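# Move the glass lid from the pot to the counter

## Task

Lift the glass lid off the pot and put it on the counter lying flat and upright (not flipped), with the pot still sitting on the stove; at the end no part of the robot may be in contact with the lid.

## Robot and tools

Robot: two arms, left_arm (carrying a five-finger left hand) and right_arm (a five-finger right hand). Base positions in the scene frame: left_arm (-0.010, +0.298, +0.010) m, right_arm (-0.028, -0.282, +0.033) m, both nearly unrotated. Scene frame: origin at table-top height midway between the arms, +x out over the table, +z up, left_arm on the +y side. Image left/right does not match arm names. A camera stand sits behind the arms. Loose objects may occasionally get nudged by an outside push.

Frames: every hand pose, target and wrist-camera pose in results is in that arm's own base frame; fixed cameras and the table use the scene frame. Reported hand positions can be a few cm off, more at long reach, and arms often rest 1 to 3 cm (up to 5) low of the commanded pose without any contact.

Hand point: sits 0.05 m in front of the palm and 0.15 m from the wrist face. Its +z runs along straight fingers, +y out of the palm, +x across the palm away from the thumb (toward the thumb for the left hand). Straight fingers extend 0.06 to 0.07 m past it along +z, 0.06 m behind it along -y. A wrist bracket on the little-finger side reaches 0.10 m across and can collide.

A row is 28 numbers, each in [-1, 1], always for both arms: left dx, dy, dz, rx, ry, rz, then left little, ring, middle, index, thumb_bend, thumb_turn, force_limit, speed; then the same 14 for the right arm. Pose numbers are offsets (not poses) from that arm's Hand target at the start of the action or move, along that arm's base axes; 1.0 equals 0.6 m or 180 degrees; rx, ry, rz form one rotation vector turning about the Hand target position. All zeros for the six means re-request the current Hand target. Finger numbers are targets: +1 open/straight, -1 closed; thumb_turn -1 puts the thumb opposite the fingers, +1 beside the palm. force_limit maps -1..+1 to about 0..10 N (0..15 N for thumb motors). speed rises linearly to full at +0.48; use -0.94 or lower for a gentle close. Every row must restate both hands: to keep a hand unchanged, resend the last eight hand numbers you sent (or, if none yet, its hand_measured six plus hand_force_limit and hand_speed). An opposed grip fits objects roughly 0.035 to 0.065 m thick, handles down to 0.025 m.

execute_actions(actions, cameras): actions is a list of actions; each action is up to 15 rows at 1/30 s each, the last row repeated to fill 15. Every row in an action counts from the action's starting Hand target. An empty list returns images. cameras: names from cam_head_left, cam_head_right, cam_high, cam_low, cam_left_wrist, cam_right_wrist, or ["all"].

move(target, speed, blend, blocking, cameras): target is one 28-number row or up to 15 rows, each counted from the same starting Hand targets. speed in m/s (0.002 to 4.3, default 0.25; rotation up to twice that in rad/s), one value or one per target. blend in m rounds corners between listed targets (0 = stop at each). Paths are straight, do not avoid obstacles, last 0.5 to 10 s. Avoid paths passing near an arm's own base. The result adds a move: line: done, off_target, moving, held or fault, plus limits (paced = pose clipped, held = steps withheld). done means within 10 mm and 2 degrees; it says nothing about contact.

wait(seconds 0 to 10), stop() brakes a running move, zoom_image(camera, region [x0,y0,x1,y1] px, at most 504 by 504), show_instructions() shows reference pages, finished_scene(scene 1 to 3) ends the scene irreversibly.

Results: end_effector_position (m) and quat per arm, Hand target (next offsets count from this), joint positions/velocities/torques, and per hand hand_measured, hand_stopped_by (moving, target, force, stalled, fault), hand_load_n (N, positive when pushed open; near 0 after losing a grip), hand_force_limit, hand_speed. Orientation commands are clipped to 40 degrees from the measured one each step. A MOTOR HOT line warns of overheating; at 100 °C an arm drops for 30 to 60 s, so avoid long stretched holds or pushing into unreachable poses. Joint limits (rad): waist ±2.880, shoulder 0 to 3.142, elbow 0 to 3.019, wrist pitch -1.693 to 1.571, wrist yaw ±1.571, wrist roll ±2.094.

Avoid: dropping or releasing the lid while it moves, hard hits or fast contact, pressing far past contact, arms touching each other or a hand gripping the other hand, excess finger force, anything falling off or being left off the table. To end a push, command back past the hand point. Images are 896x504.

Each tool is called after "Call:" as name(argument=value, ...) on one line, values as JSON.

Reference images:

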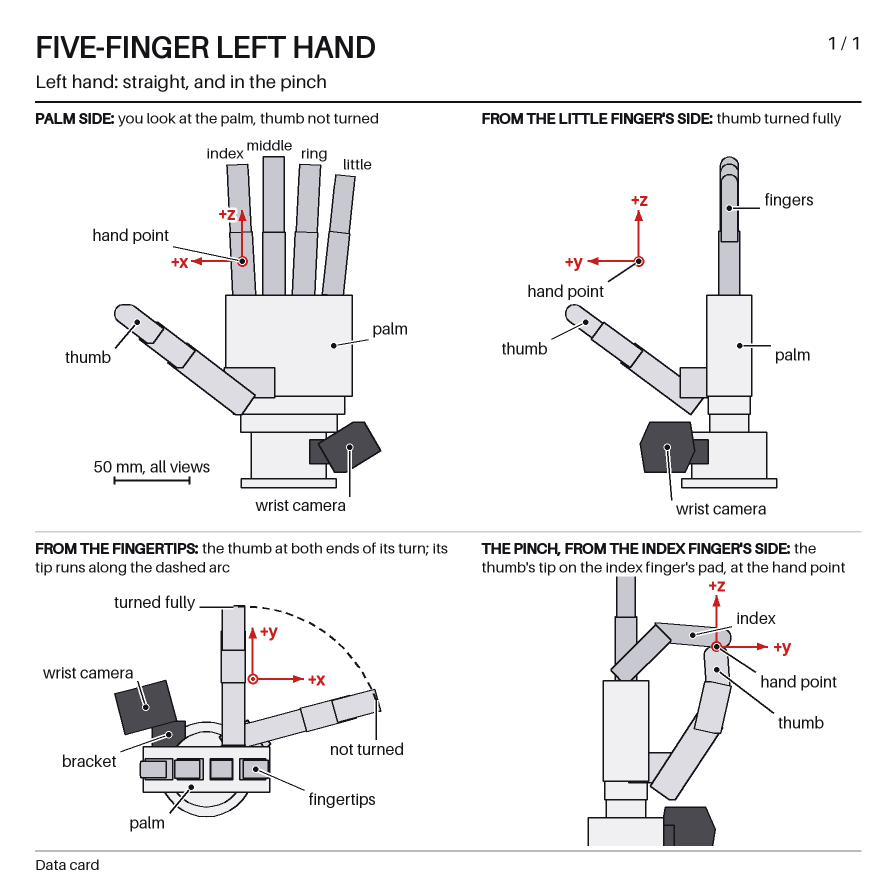

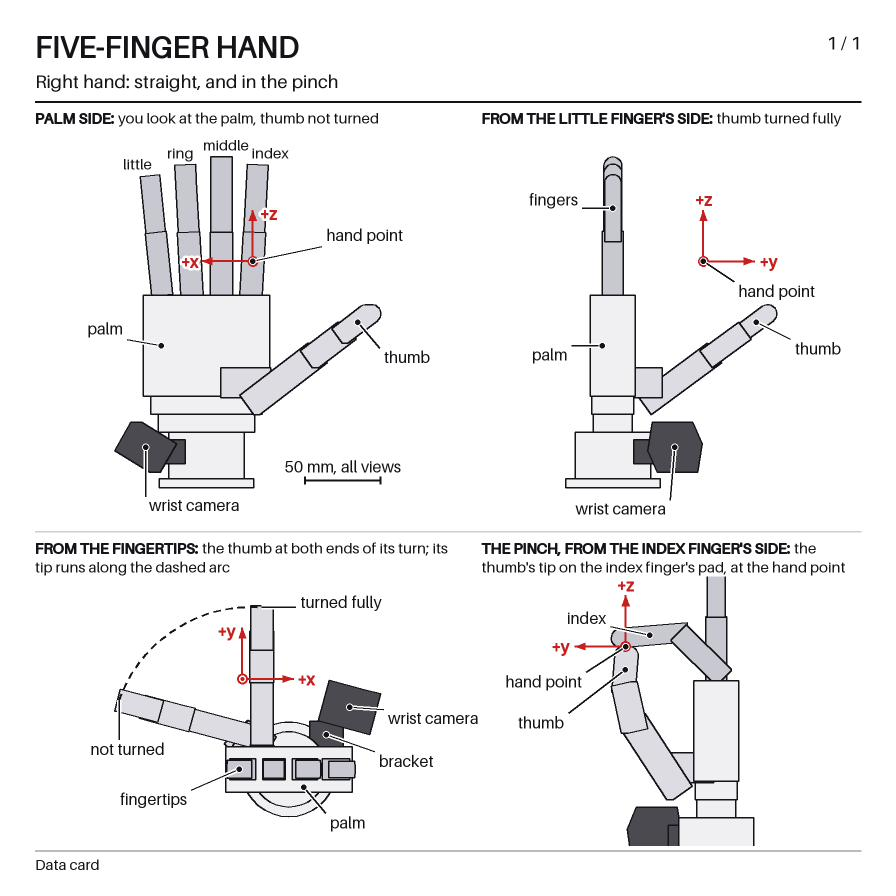

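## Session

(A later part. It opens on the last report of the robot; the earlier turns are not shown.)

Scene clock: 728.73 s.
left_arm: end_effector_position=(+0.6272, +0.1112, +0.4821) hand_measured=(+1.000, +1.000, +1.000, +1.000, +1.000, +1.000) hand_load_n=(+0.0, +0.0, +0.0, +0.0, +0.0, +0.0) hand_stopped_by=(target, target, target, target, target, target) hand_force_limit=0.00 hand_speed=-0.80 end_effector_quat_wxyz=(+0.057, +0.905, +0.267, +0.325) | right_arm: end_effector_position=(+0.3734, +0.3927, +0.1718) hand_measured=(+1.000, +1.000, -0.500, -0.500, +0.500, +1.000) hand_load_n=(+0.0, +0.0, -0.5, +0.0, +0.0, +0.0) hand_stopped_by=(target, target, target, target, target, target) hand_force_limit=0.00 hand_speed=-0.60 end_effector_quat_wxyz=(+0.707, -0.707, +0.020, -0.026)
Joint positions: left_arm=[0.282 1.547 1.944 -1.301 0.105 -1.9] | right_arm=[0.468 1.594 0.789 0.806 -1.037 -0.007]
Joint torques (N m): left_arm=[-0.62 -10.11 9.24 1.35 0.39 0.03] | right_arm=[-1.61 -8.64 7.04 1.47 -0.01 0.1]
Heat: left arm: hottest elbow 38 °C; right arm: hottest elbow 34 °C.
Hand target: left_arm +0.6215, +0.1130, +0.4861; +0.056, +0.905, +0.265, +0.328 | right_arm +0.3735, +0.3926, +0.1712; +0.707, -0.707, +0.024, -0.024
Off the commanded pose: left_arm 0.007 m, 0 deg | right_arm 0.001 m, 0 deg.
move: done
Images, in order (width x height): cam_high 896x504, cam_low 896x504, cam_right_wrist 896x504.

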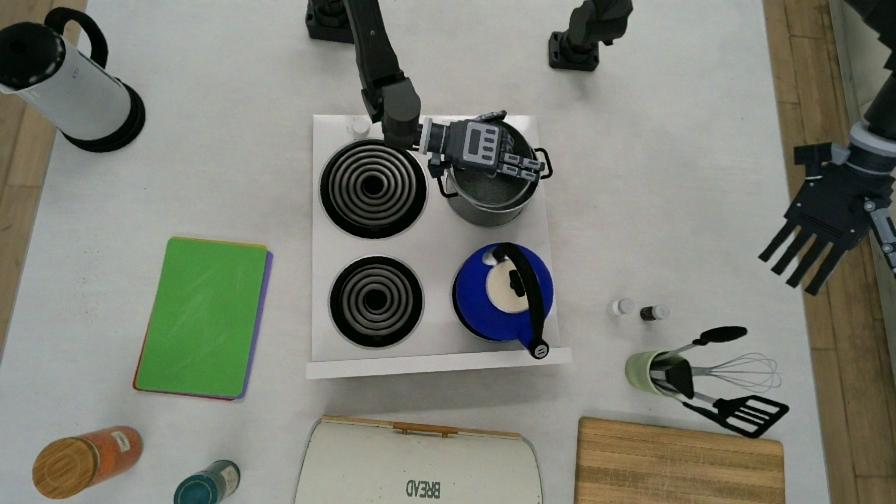

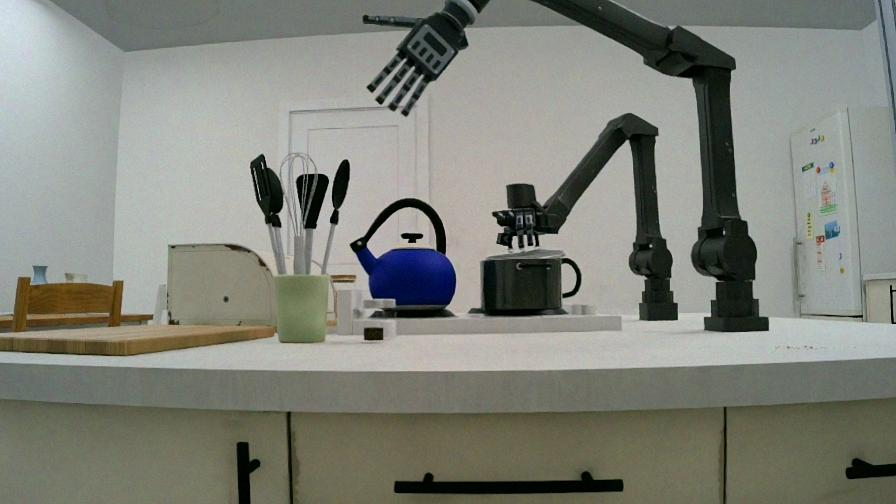

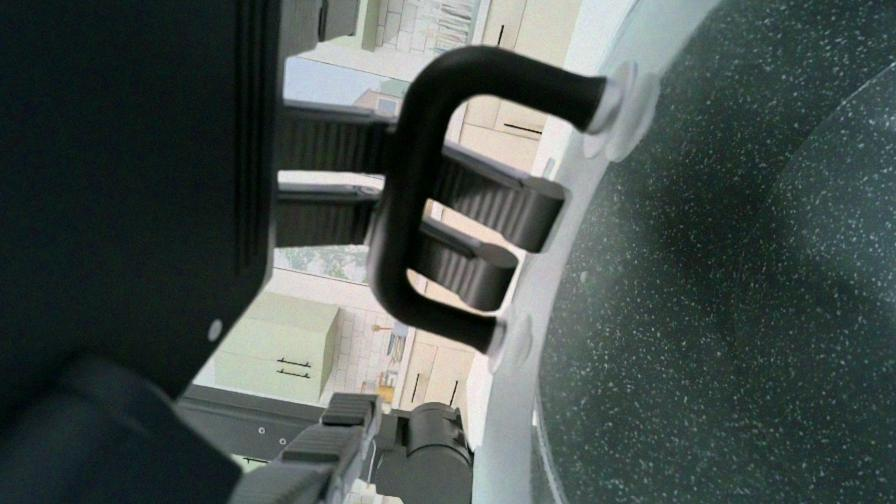

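Call:
move(target=[[0,0,0,0,0,0,1,1,1,1,1,1,0,-0.8,0,-0.0133,-0.0033,-0.111,0.0074,0,1,1,-0.5,-0.5,0.5,1,0,-0.6]], speed=0.08, cameras=["cam_low","cam_right_wrist"])

Call:
zoom_image(camera="cam_low", region=[460, 150, 600, 290])

Scene clock: 763.50 s.
left_arm: end_effector_position=(+0.6272, +0.1112, +0.4821) hand_measured=(+1.000, +1.000, +1.000, +1.000, +1.000, +1.000) hand_load_n=(+0.0, +0.0, +0.0, +0.0, +0.0, +0.0) hand_stopped_by=(target, target, target, target, target, target) hand_force_limit=0.00 hand_speed=-0.80 end_effector_quat_wxyz=(+0.057, +0.905, +0.267, +0.325) | right_arm: end_effector_position=(+0.3700, +0.3840, +0.1698) hand_measured=(+1.000, +1.000, -0.500, -0.500, +0.500, +1.000) hand_load_n=(+0.0, +0.0, +0.0, +0.0, +0.0, +0.0) hand_stopped_by=(target, target, target, target, target, target) hand_force_limit=0.00 hand_speed=-0.60 end_effector_quat_wxyz=(-0.579, +0.815, -0.029, +0.017)
Joint positions: left_arm=[0.282 1.547 1.944 -1.301 0.105 -1.9] | right_arm=[0.511 1.468 0.965 -0.067 -0.914 -0.462]
Joint torques (N m): left_arm=[-1.14 -10.29 9.32 1.39 0.42 0.04] | right_arm=[-1.85 -8.23 9.92 0.46 0.02 -0.18]
Heat: left arm: hottest elbow 38 °C; right arm: hottest elbow 34 °C.
Hand target: left_arm +0.6215, +0.1130, +0.4861; +0.056, +0.905, +0.265, +0.328 | right_arm +0.3734, +0.3845, +0.1692; -0.573, +0.819, -0.027, +0.020
Off the commanded pose: left_arm 0.007 m, 0 deg | right_arm 0.004 m, 1 deg.
move: done
Images, in order (width x height): cam_low 896x504, cam_right_wrist 896x504.

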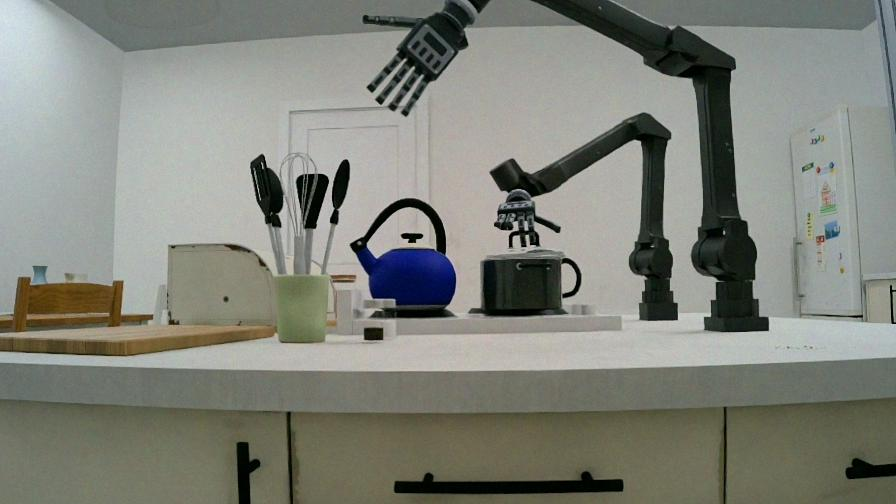

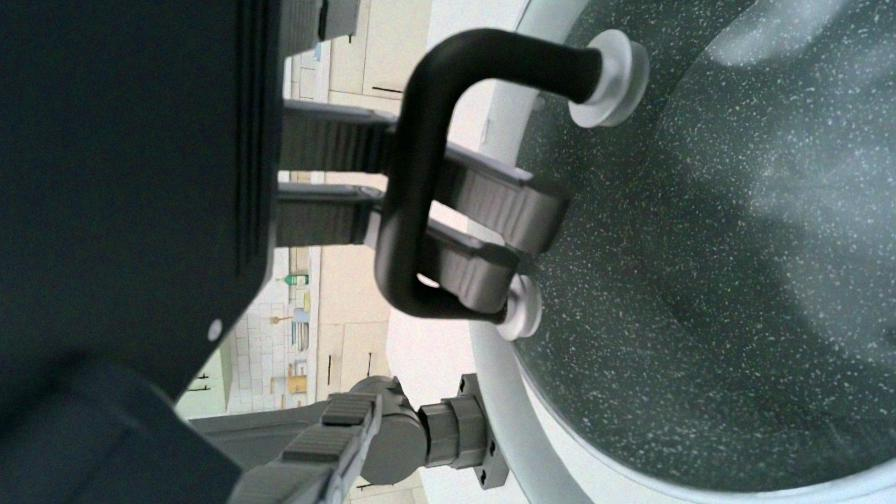

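Scaled by 3.600 from the camera's 896x504 image, which has a finer 1280x720 frame.

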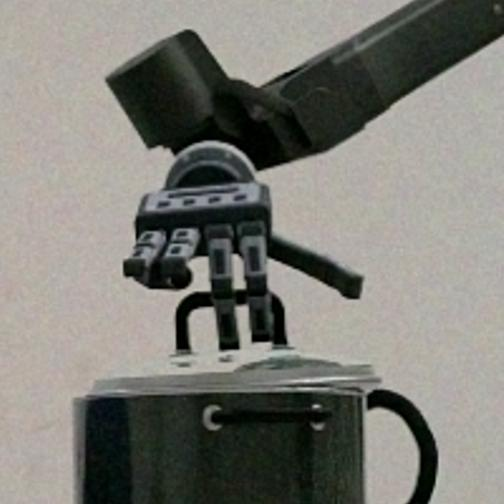

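Call:
move(target=[[0,0,0,0,0,0,1,1,1,1,1,1,0,-0.8,0.008,0,0,0,0,0,1,1,-0.5,-0.5,0.5,1,0,-0.6],[0,0,0,0,0,0,1,1,1,1,1,1,0,-0.8,0.008,0,-0.005,0,0,0,1,1,-0.75,-0.75,0.5,1,0,-0.7]], speed=0.06, cameras=["cam_low","cam_right_wrist"])

Call:
zoom_image(camera="cam_low", region=[460, 150, 600, 290])

Scene clock: 772.40 s.
left_arm: end_effector_position=(+0.6272, +0.1112, +0.4821) hand_measured=(+1.000, +1.000, +1.000, +1.000, +1.000, +1.000) hand_load_n=(+0.0, +0.5, +0.0, +0.0, +0.0, +0.0) hand_stopped_by=(target, target, target, target, target, target) hand_force_limit=0.00 hand_speed=-0.80 end_effector_quat_wxyz=(+0.057, +0.905, +0.267, +0.325) | right_arm: end_effector_position=(+0.3710, +0.3835, +0.1629) hand_measured=(+1.000, +1.000, -0.750, -0.750, +0.500, +1.000) hand_load_n=(+0.0, +0.0, +0.0, +0.5, +0.0, +0.0) hand_stopped_by=(target, target, target, target, target, target) hand_force_limit=0.00 hand_speed=-0.70 end_effector_quat_wxyz=(-0.573, +0.819, -0.032, +0.013)
Joint positions: left_arm=[0.282 1.547 1.944 -1.301 0.105 -1.9] | right_arm=[0.511 1.481 0.97 -0.081 -0.909 -0.471]
Joint torques (N m): left_arm=[-0.5 -10.52 9.26 1.69 0.41 0] | right_arm=[-2.08 -8.18 10.22 1.1 -0.33 -0.14]
Heat: left arm: hottest elbow 38 °C; right arm: hottest elbow 34 °C.
Hand target: left_arm +0.6215, +0.1130, +0.4861; +0.056, +0.905, +0.265, +0.328 | right_arm +0.3783, +0.3845, +0.1662; -0.573, +0.819, -0.028, +0.020
Off the commanded pose: left_arm 0.007 m, 0 deg | right_arm 0.008 m, 1 deg.
move: done
Images, in order (width x height): cam_low 896x504, cam_right_wrist 896x504.

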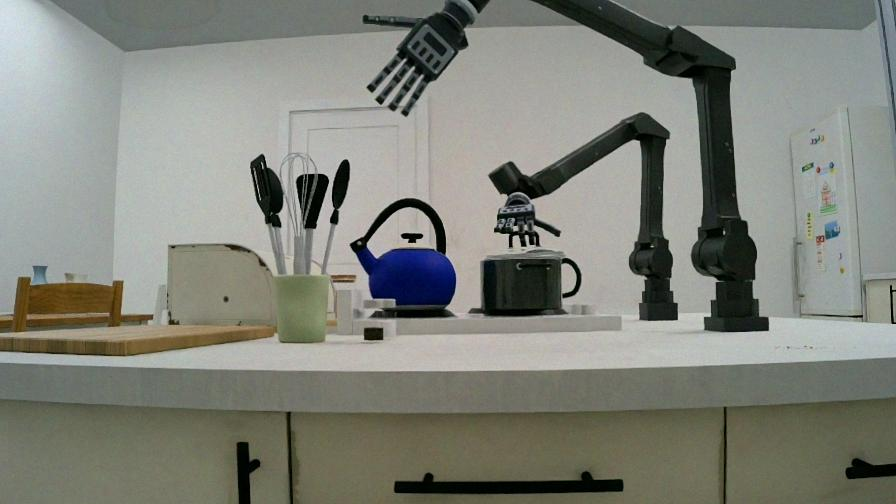

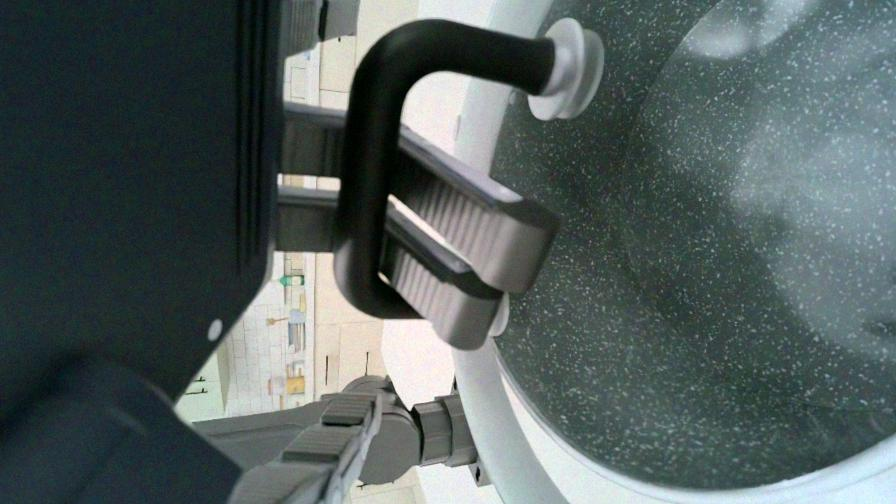

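Scaled by 3.600 from the camera's 896x504 image, which has a finer 1280x720 frame.

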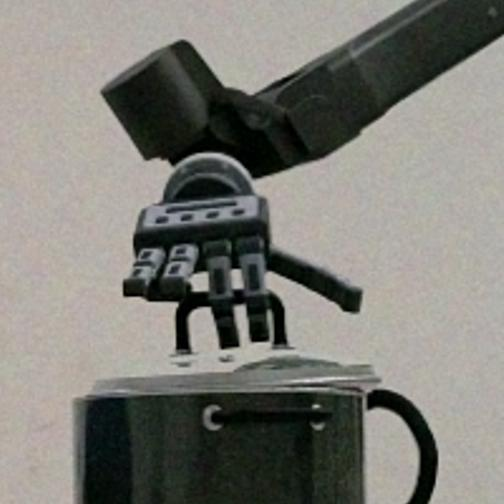

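Call:
move(target=[[0,0,0,0,0,0,1,1,1,1,1,1,0,-0.8,0.009,0,0.002,0,0,0,1,1,-0.75,-0.75,0.5,1,0,-0.7],[0,0,0,0,0,0,1,1,1,1,1,1,0,-0.8,0.009,0,0.002,0,0,0,1,1,-1,-1,0.5,1,0.1,-0.7]], speed=0.06, cameras=["cam_low","cam_right_wrist"])

Call:
zoom_image(camera="cam_low", region=[460, 150, 600, 290])

Scene clock: 782.57 s.
left_arm: end_effector_position=(+0.6272, +0.1112, +0.4821) hand_measured=(+1.000, +1.000, +1.000, +1.000, +1.000, +1.000) hand_load_n=(+0.0, +0.0, +0.0, +0.0, +0.0, +0.0) hand_stopped_by=(target, target, target, target, target, target) hand_force_limit=0.00 hand_speed=-0.80 end_effector_quat_wxyz=(+0.057, +0.905, +0.267, +0.325) | right_arm: end_effector_position=(+0.3702, +0.3824, +0.1568) hand_measured=(+1.000, +1.000, -1.000, -1.000, +0.500, +1.000) hand_load_n=(+0.0, +0.0, +0.0, +0.5, +0.0, +0.0) hand_stopped_by=(target, target, target, target, target, target) hand_force_limit=0.10 hand_speed=-0.70 end_effector_quat_wxyz=(-0.569, +0.822, -0.035, +0.008)
Joint positions: left_arm=[0.282 1.547 1.944 -1.301 0.105 -1.9] | right_arm=[0.511 1.49 0.97 -0.092 -0.91 -0.478]
Joint torques (N m): left_arm=[-1.85 -10.93 9.09 1.4 0.34 0.02] | right_arm=[-2.2 -8.23 11.47 1.14 -0.47 -0.11]
Heat: left arm: hottest elbow 38 °C; right arm: hottest elbow 35 °C.
Hand target: left_arm +0.6215, +0.1130, +0.4861; +0.056, +0.905, +0.265, +0.328 | right_arm +0.3837, +0.3845, +0.1674; -0.573, +0.819, -0.027, +0.020
Off the commanded pose: left_arm 0.007 m, 0 deg | right_arm 0.017 m, 2 deg.
move: off_target (right_arm); target 2's new numbers were sent with right_arm's hand 0.015 m and 1 deg from that target
Images, in order (width x height): cam_low 896x504, cam_right_wrist 896x504.

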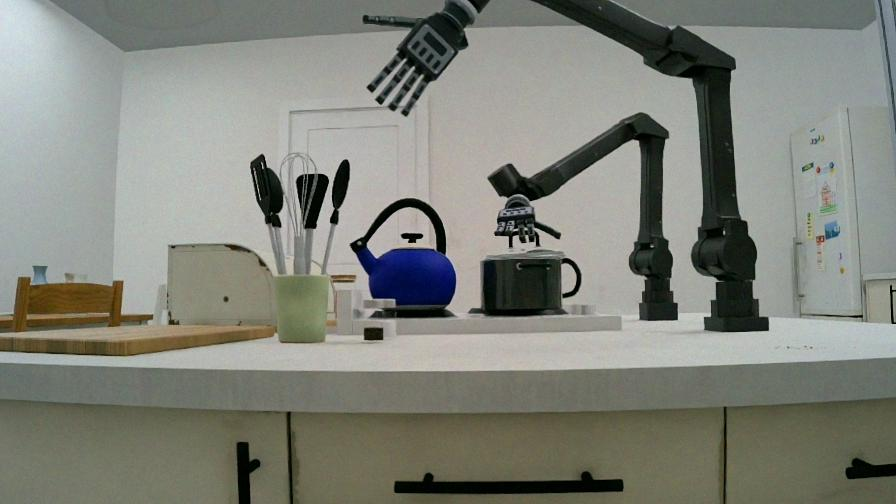

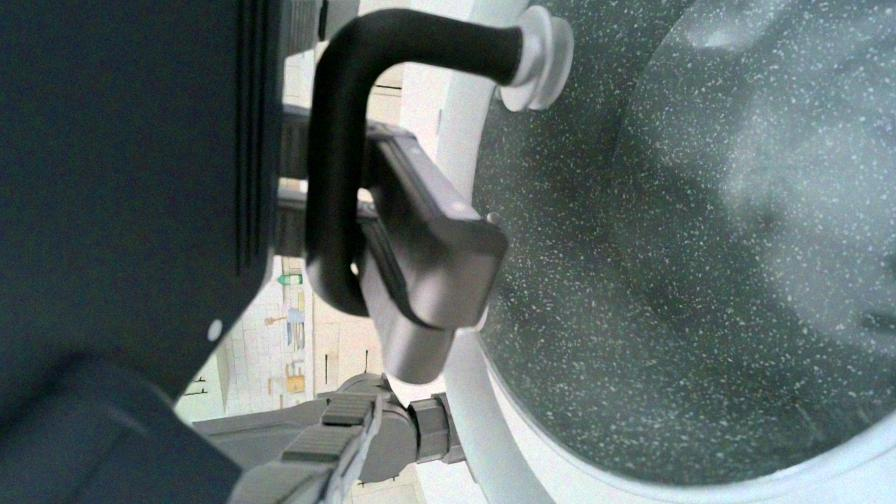

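Scaled by 3.600 from the camera's 896x504 image, which has a finer 1280x720 frame.

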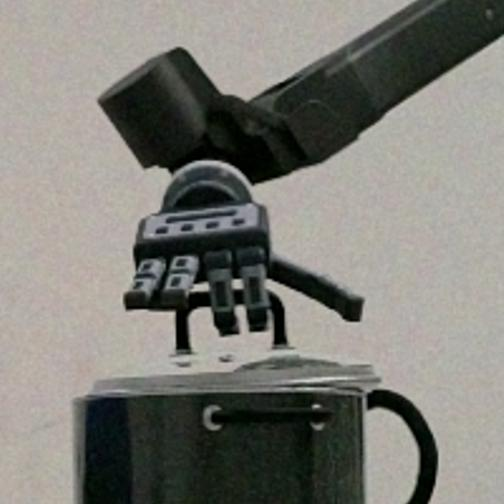

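Call:
move(target=[0,0,0,0,0,0,1,1,1,1,1,1,0,-0.8,-0.008,0,0.017,0,0,0,1,1,-1,-1,0.5,1,0.1,-0.7], speed=0.04, cameras=["cam_low","cam_right_wrist"])

Call:
zoom_image(camera="cam_low", region=[460, 150, 600, 290])

Scene clock: 805.27 s.
left_arm: end_effector_position=(+0.6272, +0.1112, +0.4821) hand_measured=(+1.000, +1.000, +1.000, +1.000, +1.000, +1.000) hand_load_n=(+0.0, +0.0, +0.0, +0.0, +0.0, +0.0) hand_stopped_by=(target, target, target, target, target, target) hand_force_limit=0.00 hand_speed=-0.80 end_effector_quat_wxyz=(+0.057, +0.905, +0.267, +0.325) | right_arm: end_effector_position=(+0.3674, +0.3809, +0.1548) hand_measured=(+1.000, +1.000, -1.000, -1.000, +0.500, +1.000) hand_load_n=(+0.0, +0.0, +0.0, +0.0, +0.0, +0.0) hand_stopped_by=(target, target, target, target, target, target) hand_force_limit=0.10 hand_speed=-0.70 end_effector_quat_wxyz=(-0.565, +0.824, -0.039, +0.001)
Joint positions: left_arm=[0.282 1.547 1.944 -1.301 0.105 -1.9] | right_arm=[0.511 1.49 0.97 -0.111 -0.91 -0.478]
Joint torques (N m): left_arm=[-0.5 -10.4 9.13 1.55 0.41 0.05] | right_arm=[-2.2 -10.11 11.67 0.94 -0.33 -0.07]
Heat: left arm: hottest elbow 38 °C; right arm: hottest elbow 38 °C.
Hand target: left_arm +0.6215, +0.1130, +0.4861; +0.056, +0.905, +0.265, +0.328 | right_arm +0.3788, +0.3845, +0.1777; -0.573, +0.819, -0.027, +0.020
Off the commanded pose: left_arm 0.007 m, 0 deg | right_arm 0.026 m, 3 deg.
move: off_target (right_arm)
Images, in order (width x height): cam_low 896x504, cam_right_wrist 896x504.

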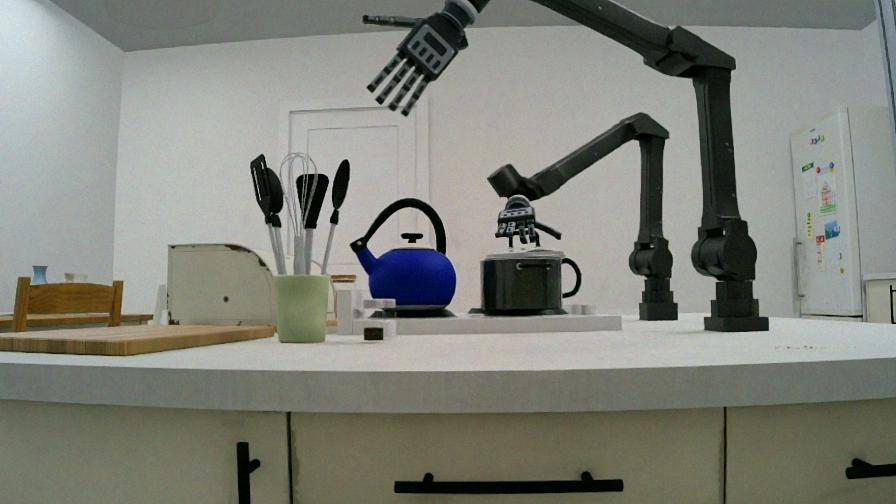

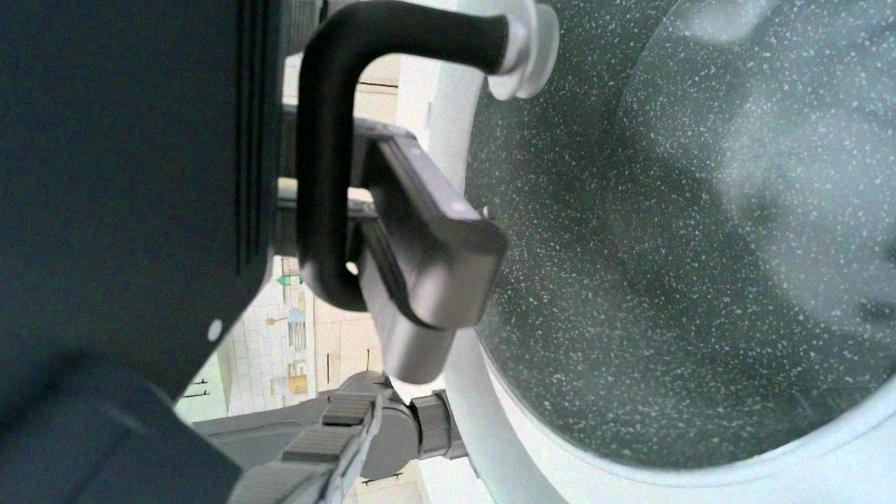

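Scaled by 3.600 from the camera's 896x504 image, which has a finer 1280x720 frame.

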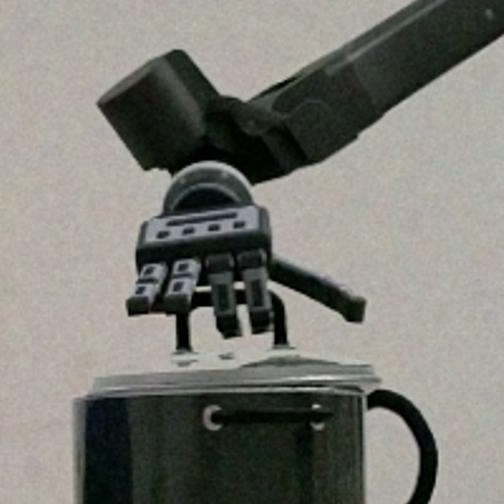

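Call:
move(target=[0,0,0,0,0,0,1,1,1,1,1,1,0,-0.8,0,0,0.05,0,0,0,1,1,-1,-1,0.5,1,0.1,-0.7], speed=0.05, cameras=["cam_low","cam_right_wrist"])

Call:
zoom_image(camera="cam_low", region=[460, 150, 600, 290])

Scene clock: 813.60 s.
left_arm: end_effector_position=(+0.6272, +0.1112, +0.4821) hand_measured=(+1.000, +1.000, +1.000, +1.000, +1.000, +1.000) hand_load_n=(+0.0, +0.0, +0.0, +0.0, +0.0, +0.0) hand_stopped_by=(target, target, target, target, target, target) hand_force_limit=0.00 hand_speed=-0.80 end_effector_quat_wxyz=(+0.057, +0.905, +0.267, +0.325) | right_arm: end_effector_position=(+0.3579, +0.3745, +0.1592) hand_measured=(+1.000, +1.000, -1.000, -1.000, +0.500, +1.000) hand_load_n=(+0.0, +0.0, +0.0, +0.5, +0.0, -0.5) hand_stopped_by=(target, target, target, target, target, target) hand_force_limit=0.10 hand_speed=-0.70 end_effector_quat_wxyz=(-0.550, +0.833, -0.054, -0.017)
Joint positions: left_arm=[0.282 1.547 1.944 -1.301 0.105 -1.9] | right_arm=[0.511 1.469 0.983 -0.205 -0.904 -0.481]
Joint torques (N m): left_arm=[-1.67 -10.93 9.46 1.37 0.38 0] | right_arm=[-2.02 -11.46 14.5 1.32 -0.54 -0.03]
Heat: left arm: hottest elbow 38 °C; right arm: hottest elbow 38 °C.
Hand target: left_arm +0.6215, +0.1130, +0.4861; +0.056, +0.905, +0.265, +0.328 | right_arm +0.3788, +0.3844, +0.2076; -0.573, +0.819, -0.027, +0.020
Off the commanded pose: left_arm 0.007 m, 0 deg | right_arm 0.054 m, 6 deg.
move: off_target (right_arm)
Images, in order (width x height): cam_low 896x504, cam_right_wrist 896x504.

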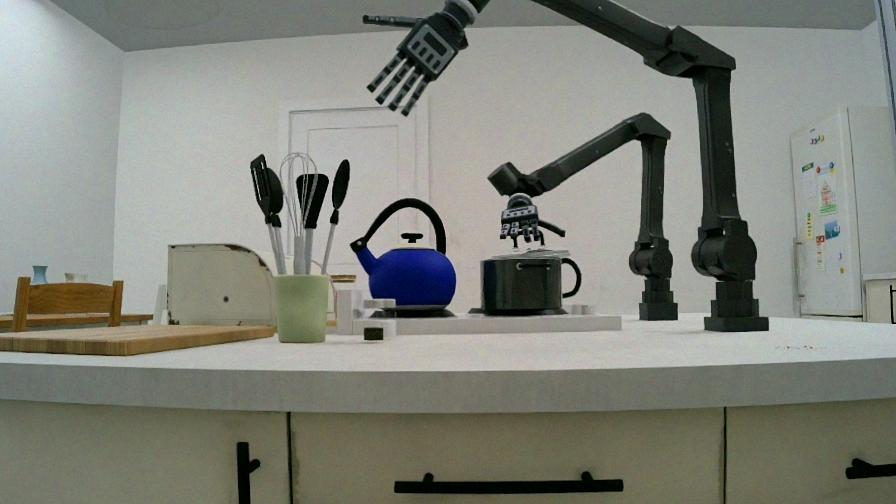

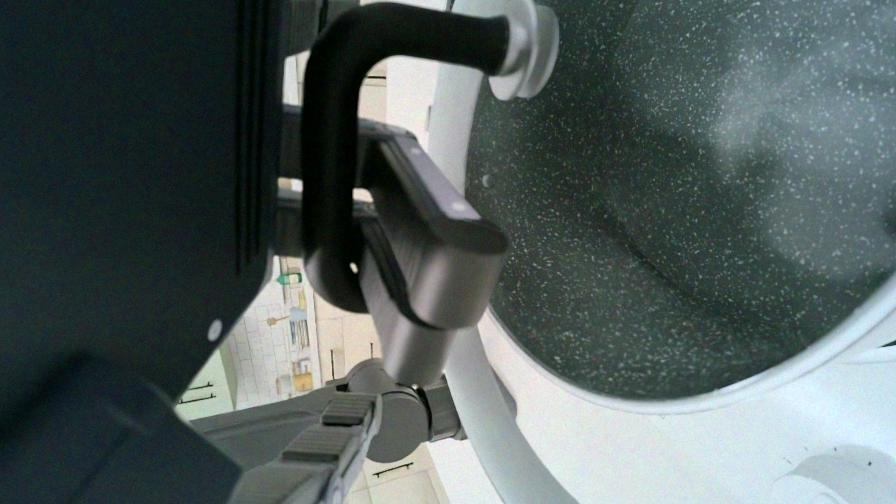

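Scaled by 3.600 from the camera's 896x504 image, which has a finer 1280x720 frame.

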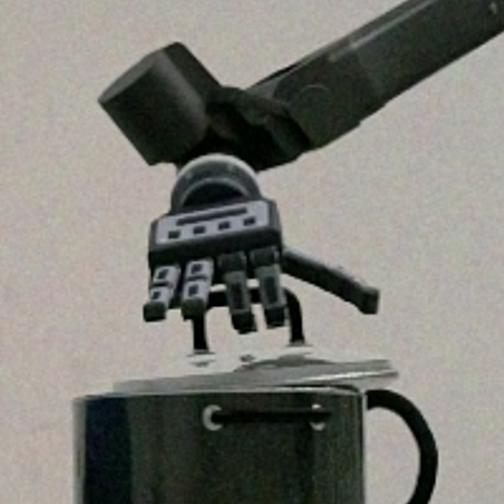

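Call:
move(target=[0,0,0,0,0,0,1,1,1,1,1,1,0,-0.8,0,0,0.035,0,0,0,1,1,-1,-1,0.5,1,0.1,-0.7], speed=0.05, cameras=["all"])

Call:
zoom_image(camera="cam_low", region=[460, 150, 600, 290])

Scene clock: 835.10 s.
left_arm: end_effector_position=(+0.6272, +0.1112, +0.4821) hand_measured=(+1.000, +1.000, +1.000, +1.000, +1.000, +1.000) hand_load_n=(+0.0, +0.0, +0.0, +0.0, +0.0, +0.0) hand_stopped_by=(target, target, target, target, target, target) hand_force_limit=0.00 hand_speed=-0.80 end_effector_quat_wxyz=(+0.057, +0.905, +0.267, +0.325) | right_arm: end_effector_position=(+0.3572, +0.3739, +0.1758) hand_measured=(+1.000, +1.000, -1.000, -1.000, +0.500, +1.000) hand_load_n=(+0.0, -0.5, +0.5, +0.5, +0.0, -0.5) hand_stopped_by=(target, target, target, target, target, target) hand_force_limit=0.10 hand_speed=-0.70 end_effector_quat_wxyz=(-0.547, +0.835, -0.057, -0.020)
Joint positions: left_arm=[0.282 1.547 1.944 -1.301 0.105 -1.9] | right_arm=[0.511 1.448 1.013 -0.266 -0.902 -0.482]
Joint torques (N m): left_arm=[-1.08 -10.99 9.16 1.18 0.37 0.06] | right_arm=[-2.32 -11.28 15.27 1.4 -0.61 -0.03]
Heat: left arm: hottest elbow 38 °C; right arm: hottest elbow 38 °C.
Hand target: left_arm +0.6215, +0.1130, +0.4861; +0.056, +0.905, +0.265, +0.328 | right_arm +0.3789, +0.3845, +0.2286; -0.573, +0.819, -0.027, +0.020
Off the commanded pose: left_arm 0.007 m, 0 deg | right_arm 0.058 m, 7 deg.
move: off_target (right_arm)

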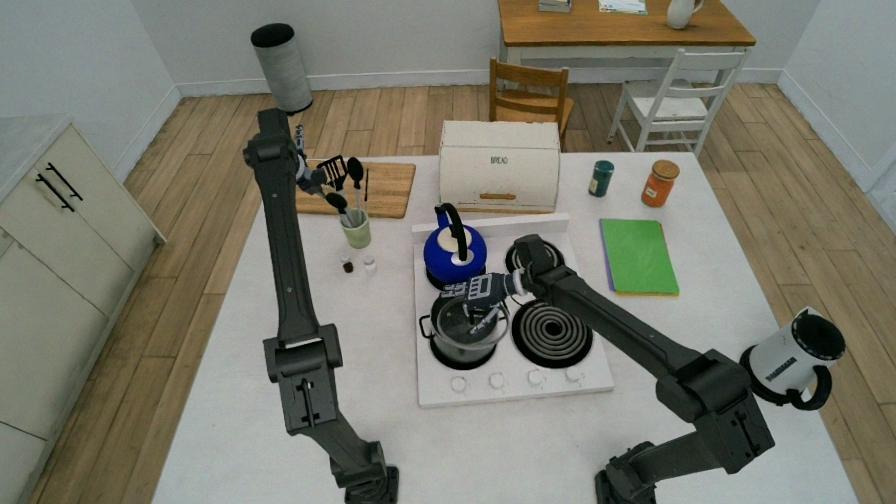

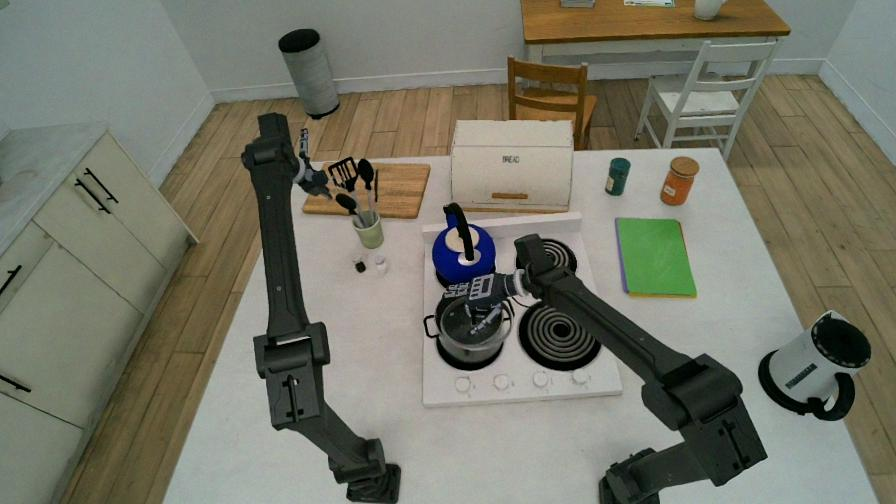

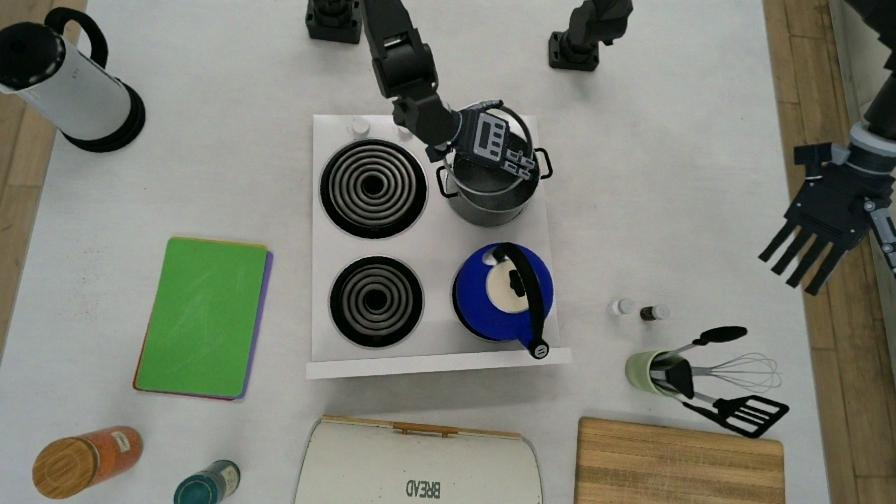

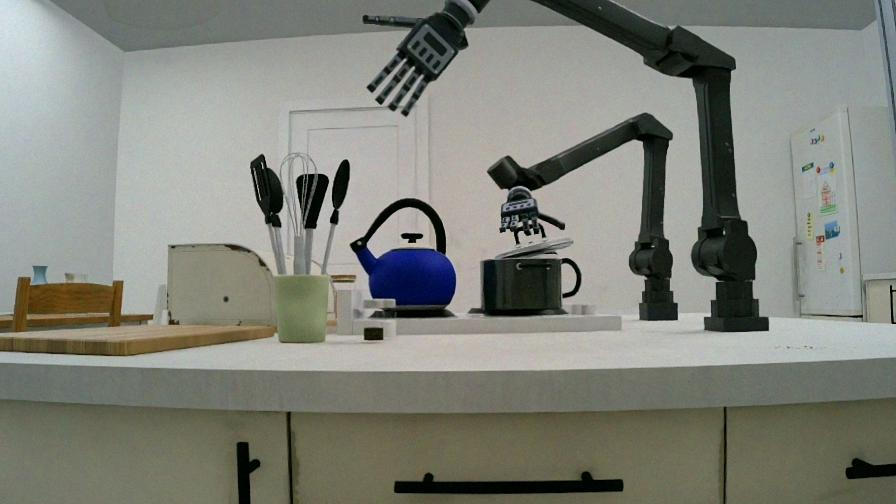

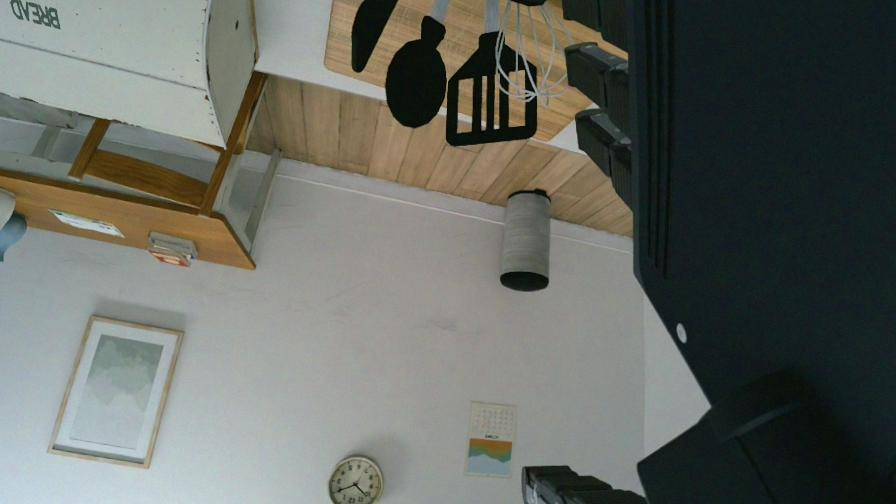

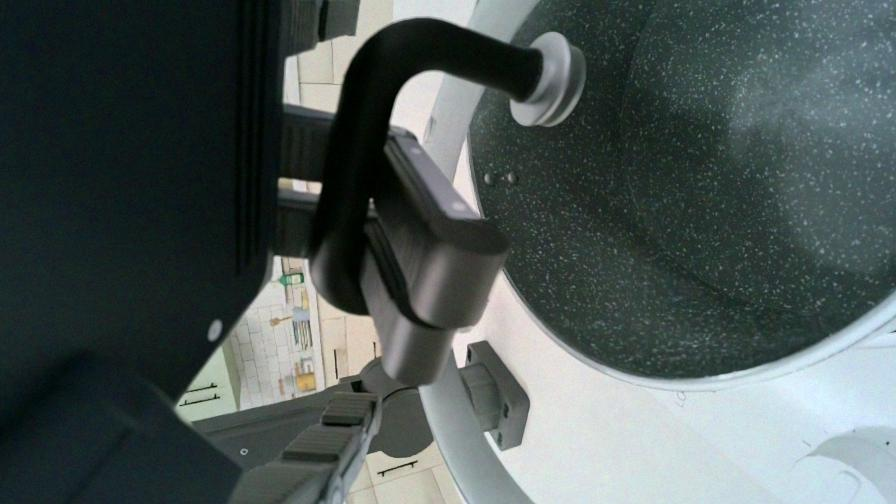

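Scaled by 3.600 from the camera's 896x504 image, which has a finer 1280x720 frame.

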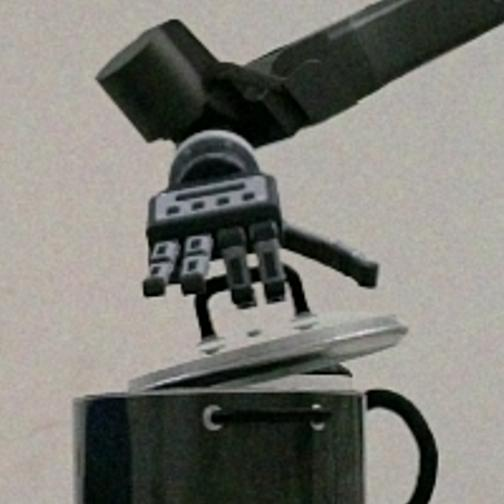

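Call:
move(target=[0,0,0,0,0,0,1,1,1,1,1,1,0,-0.8,0.03,0,0,0,0,0,1,1,-1,-1,0.5,1,0.1,-0.7], speed=0.05, cameras=["cam_low"])

Call:
zoom_image(camera="cam_low", region=[460, 150, 600, 290])

Scene clock: 855.37 s.
left_arm: end_effector_position=(+0.6272, +0.1112, +0.4821) hand_measured=(+1.000, +1.000, +1.000, +1.000, +1.000, +1.000) hand_load_n=(+0.0, +0.0, +0.0, +0.0, -0.5, +0.0) hand_stopped_by=(target, target, target, target, target, target) hand_force_limit=0.00 hand_speed=-0.80 end_effector_quat_wxyz=(+0.057, +0.905, +0.267, +0.325) | right_arm: end_effector_position=(+0.3748, +0.3746, +0.1882) hand_measured=(+1.000, +1.000, -1.000, -1.000, +0.500, +1.000) hand_load_n=(+0.0, +0.0, +0.5, +0.5, +0.0, +0.0) hand_stopped_by=(target, target, target, target, target, target) hand_force_limit=0.10 hand_speed=-0.70 end_effector_quat_wxyz=(-0.552, +0.832, -0.052, -0.010)
Joint positions: left_arm=[0.282 1.547 1.944 -1.301 0.105 -1.9] | right_arm=[0.494 1.465 1.061 -0.285 -0.912 -0.498]
Joint torques (N m): left_arm=[-0.56 -10.58 9.31 1.44 0.38 0] | right_arm=[-2.32 -9.7 15.31 1.42 -0.82 -0.06]
Heat: left arm: hottest elbow 38 °C; right arm: hottest elbow 42 °C.
Hand target: left_arm +0.6215, +0.1130, +0.4861; +0.056, +0.905, +0.265, +0.328 | right_arm +0.3969, +0.3846, +0.2287; -0.573, +0.819, -0.027, +0.020
Off the commanded pose: left_arm 0.007 m, 0 deg | right_arm 0.047 m, 5 deg.
move: off_target (right_arm)
Images, in order (width x height): cam_low 896x504.

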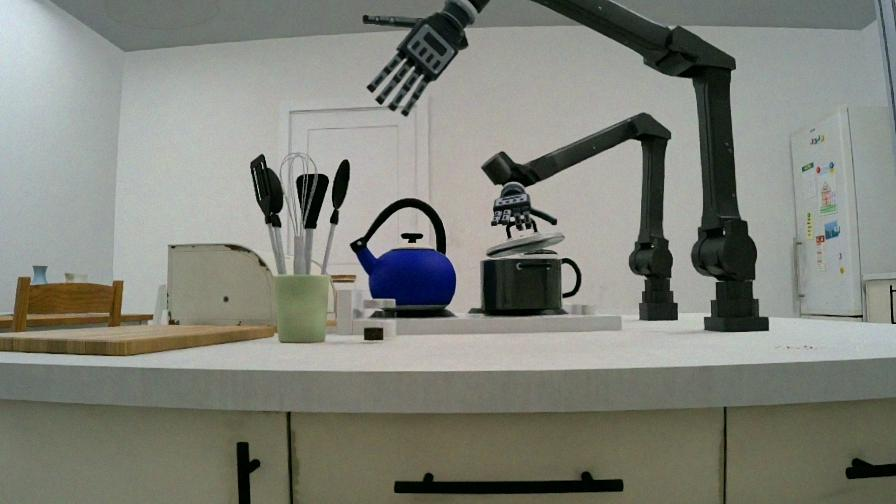

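Scaled by 3.600 from the camera's 896x504 image, which has a finer 1280x720 frame.

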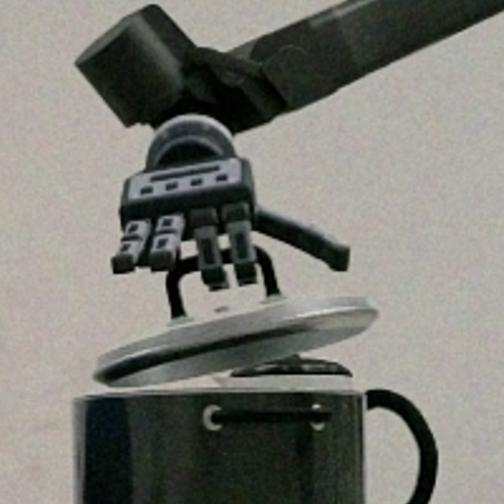

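Call:
move(target=[0,0,0,0,0,0,1,1,1,1,1,1,0,-0.8,-0.02,0,0.1,-0.08,-0.05,0,1,1,-1,-1,0.5,1,0.1,-0.7], speed=0.06, cameras=["cam_low","cam_right_wrist","cam_head_right"])

Call:
zoom_image(camera="cam_low", region=[440, 100, 620, 280])

Scene clock: 887.13 s.
left_arm: end_effector_position=(+0.6272, +0.1112, +0.4821) hand_measured=(+1.000, +1.000, +1.000, +1.000, +1.000, +1.000) hand_load_n=(+0.0, +0.0, +0.0, +0.5, +0.0, +0.0) hand_stopped_by=(target, target, target, target, target, target) hand_force_limit=0.00 hand_speed=-0.80 end_effector_quat_wxyz=(+0.057, +0.905, +0.267, +0.325) | right_arm: end_effector_position=(+0.3714, +0.3706, +0.2291) hand_measured=(+1.000, +1.000, -1.000, -1.000, +0.500, +1.000) hand_load_n=(+0.0, +0.0, +1.0, +0.5, +0.0, +0.0) hand_stopped_by=(target, target, target, target, target, target) hand_force_limit=0.10 hand_speed=-0.70 end_effector_quat_wxyz=(-0.436, +0.899, -0.010, +0.043)
Joint positions: left_arm=[0.282 1.547 1.944 -1.301 0.105 -1.9] | right_arm=[0.585 1.431 1.275 -0.728 -0.651 -0.724]
Joint torques (N m): left_arm=[-0.85 -10.81 9.37 1.51 0.38 0.02] | right_arm=[-1.44 -11.81 16.44 1.32 -0.5 -0.13]
Heat: left arm: hottest elbow 38 °C; right arm: hottest elbow 43 °C.
Hand target: left_arm +0.6215, +0.1130, +0.4861; +0.056, +0.905, +0.265, +0.328 | right_arm +0.3848, +0.3845, +0.2887; -0.467, +0.880, +0.020, +0.087
Off the commanded pose: left_arm 0.007 m, 0 deg | right_arm 0.063 m, 7 deg.
move: off_target (right_arm)
Images, in order (width x height): cam_head_right 896x504, cam_low 896x504, cam_right_wrist 896x504.

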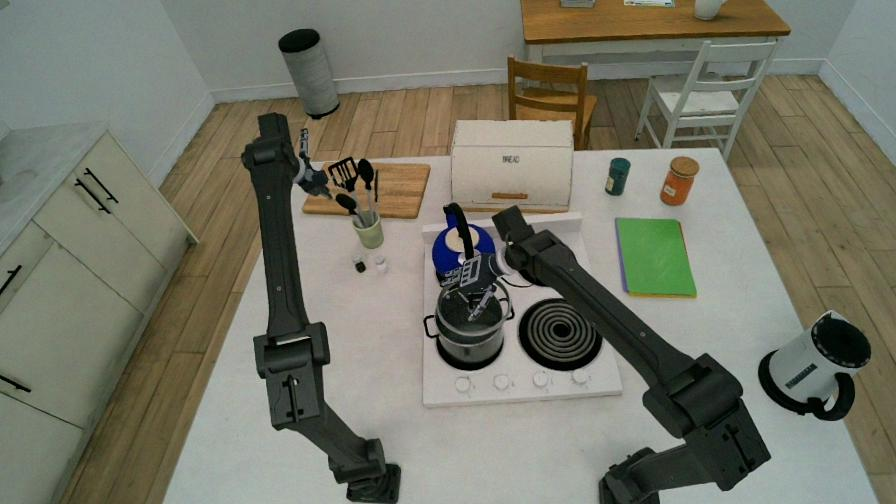

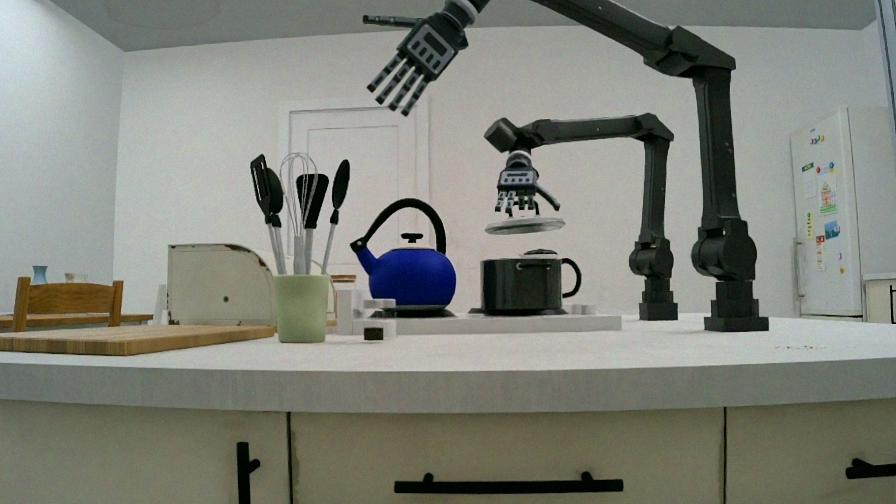

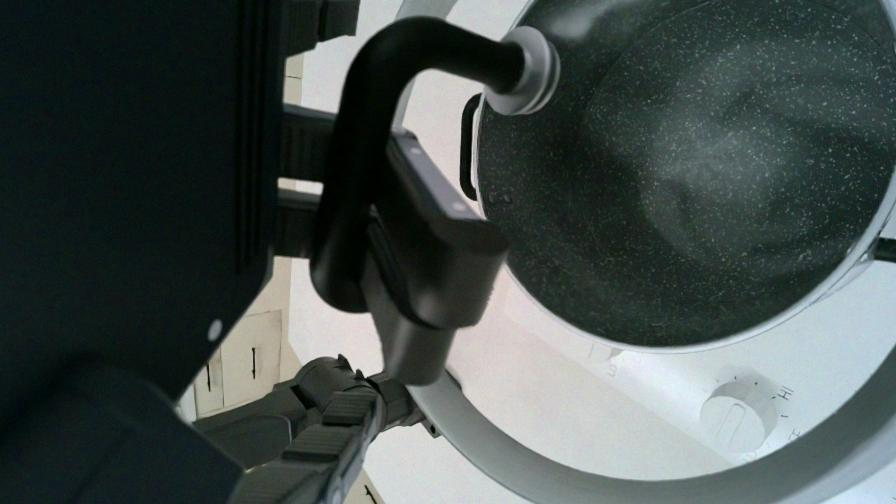

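Scaled by 2.800 from the camera's 896x504 image, which has a finer 1280x720 frame.

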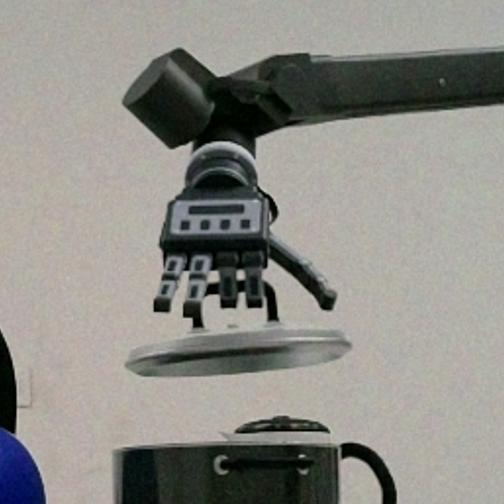

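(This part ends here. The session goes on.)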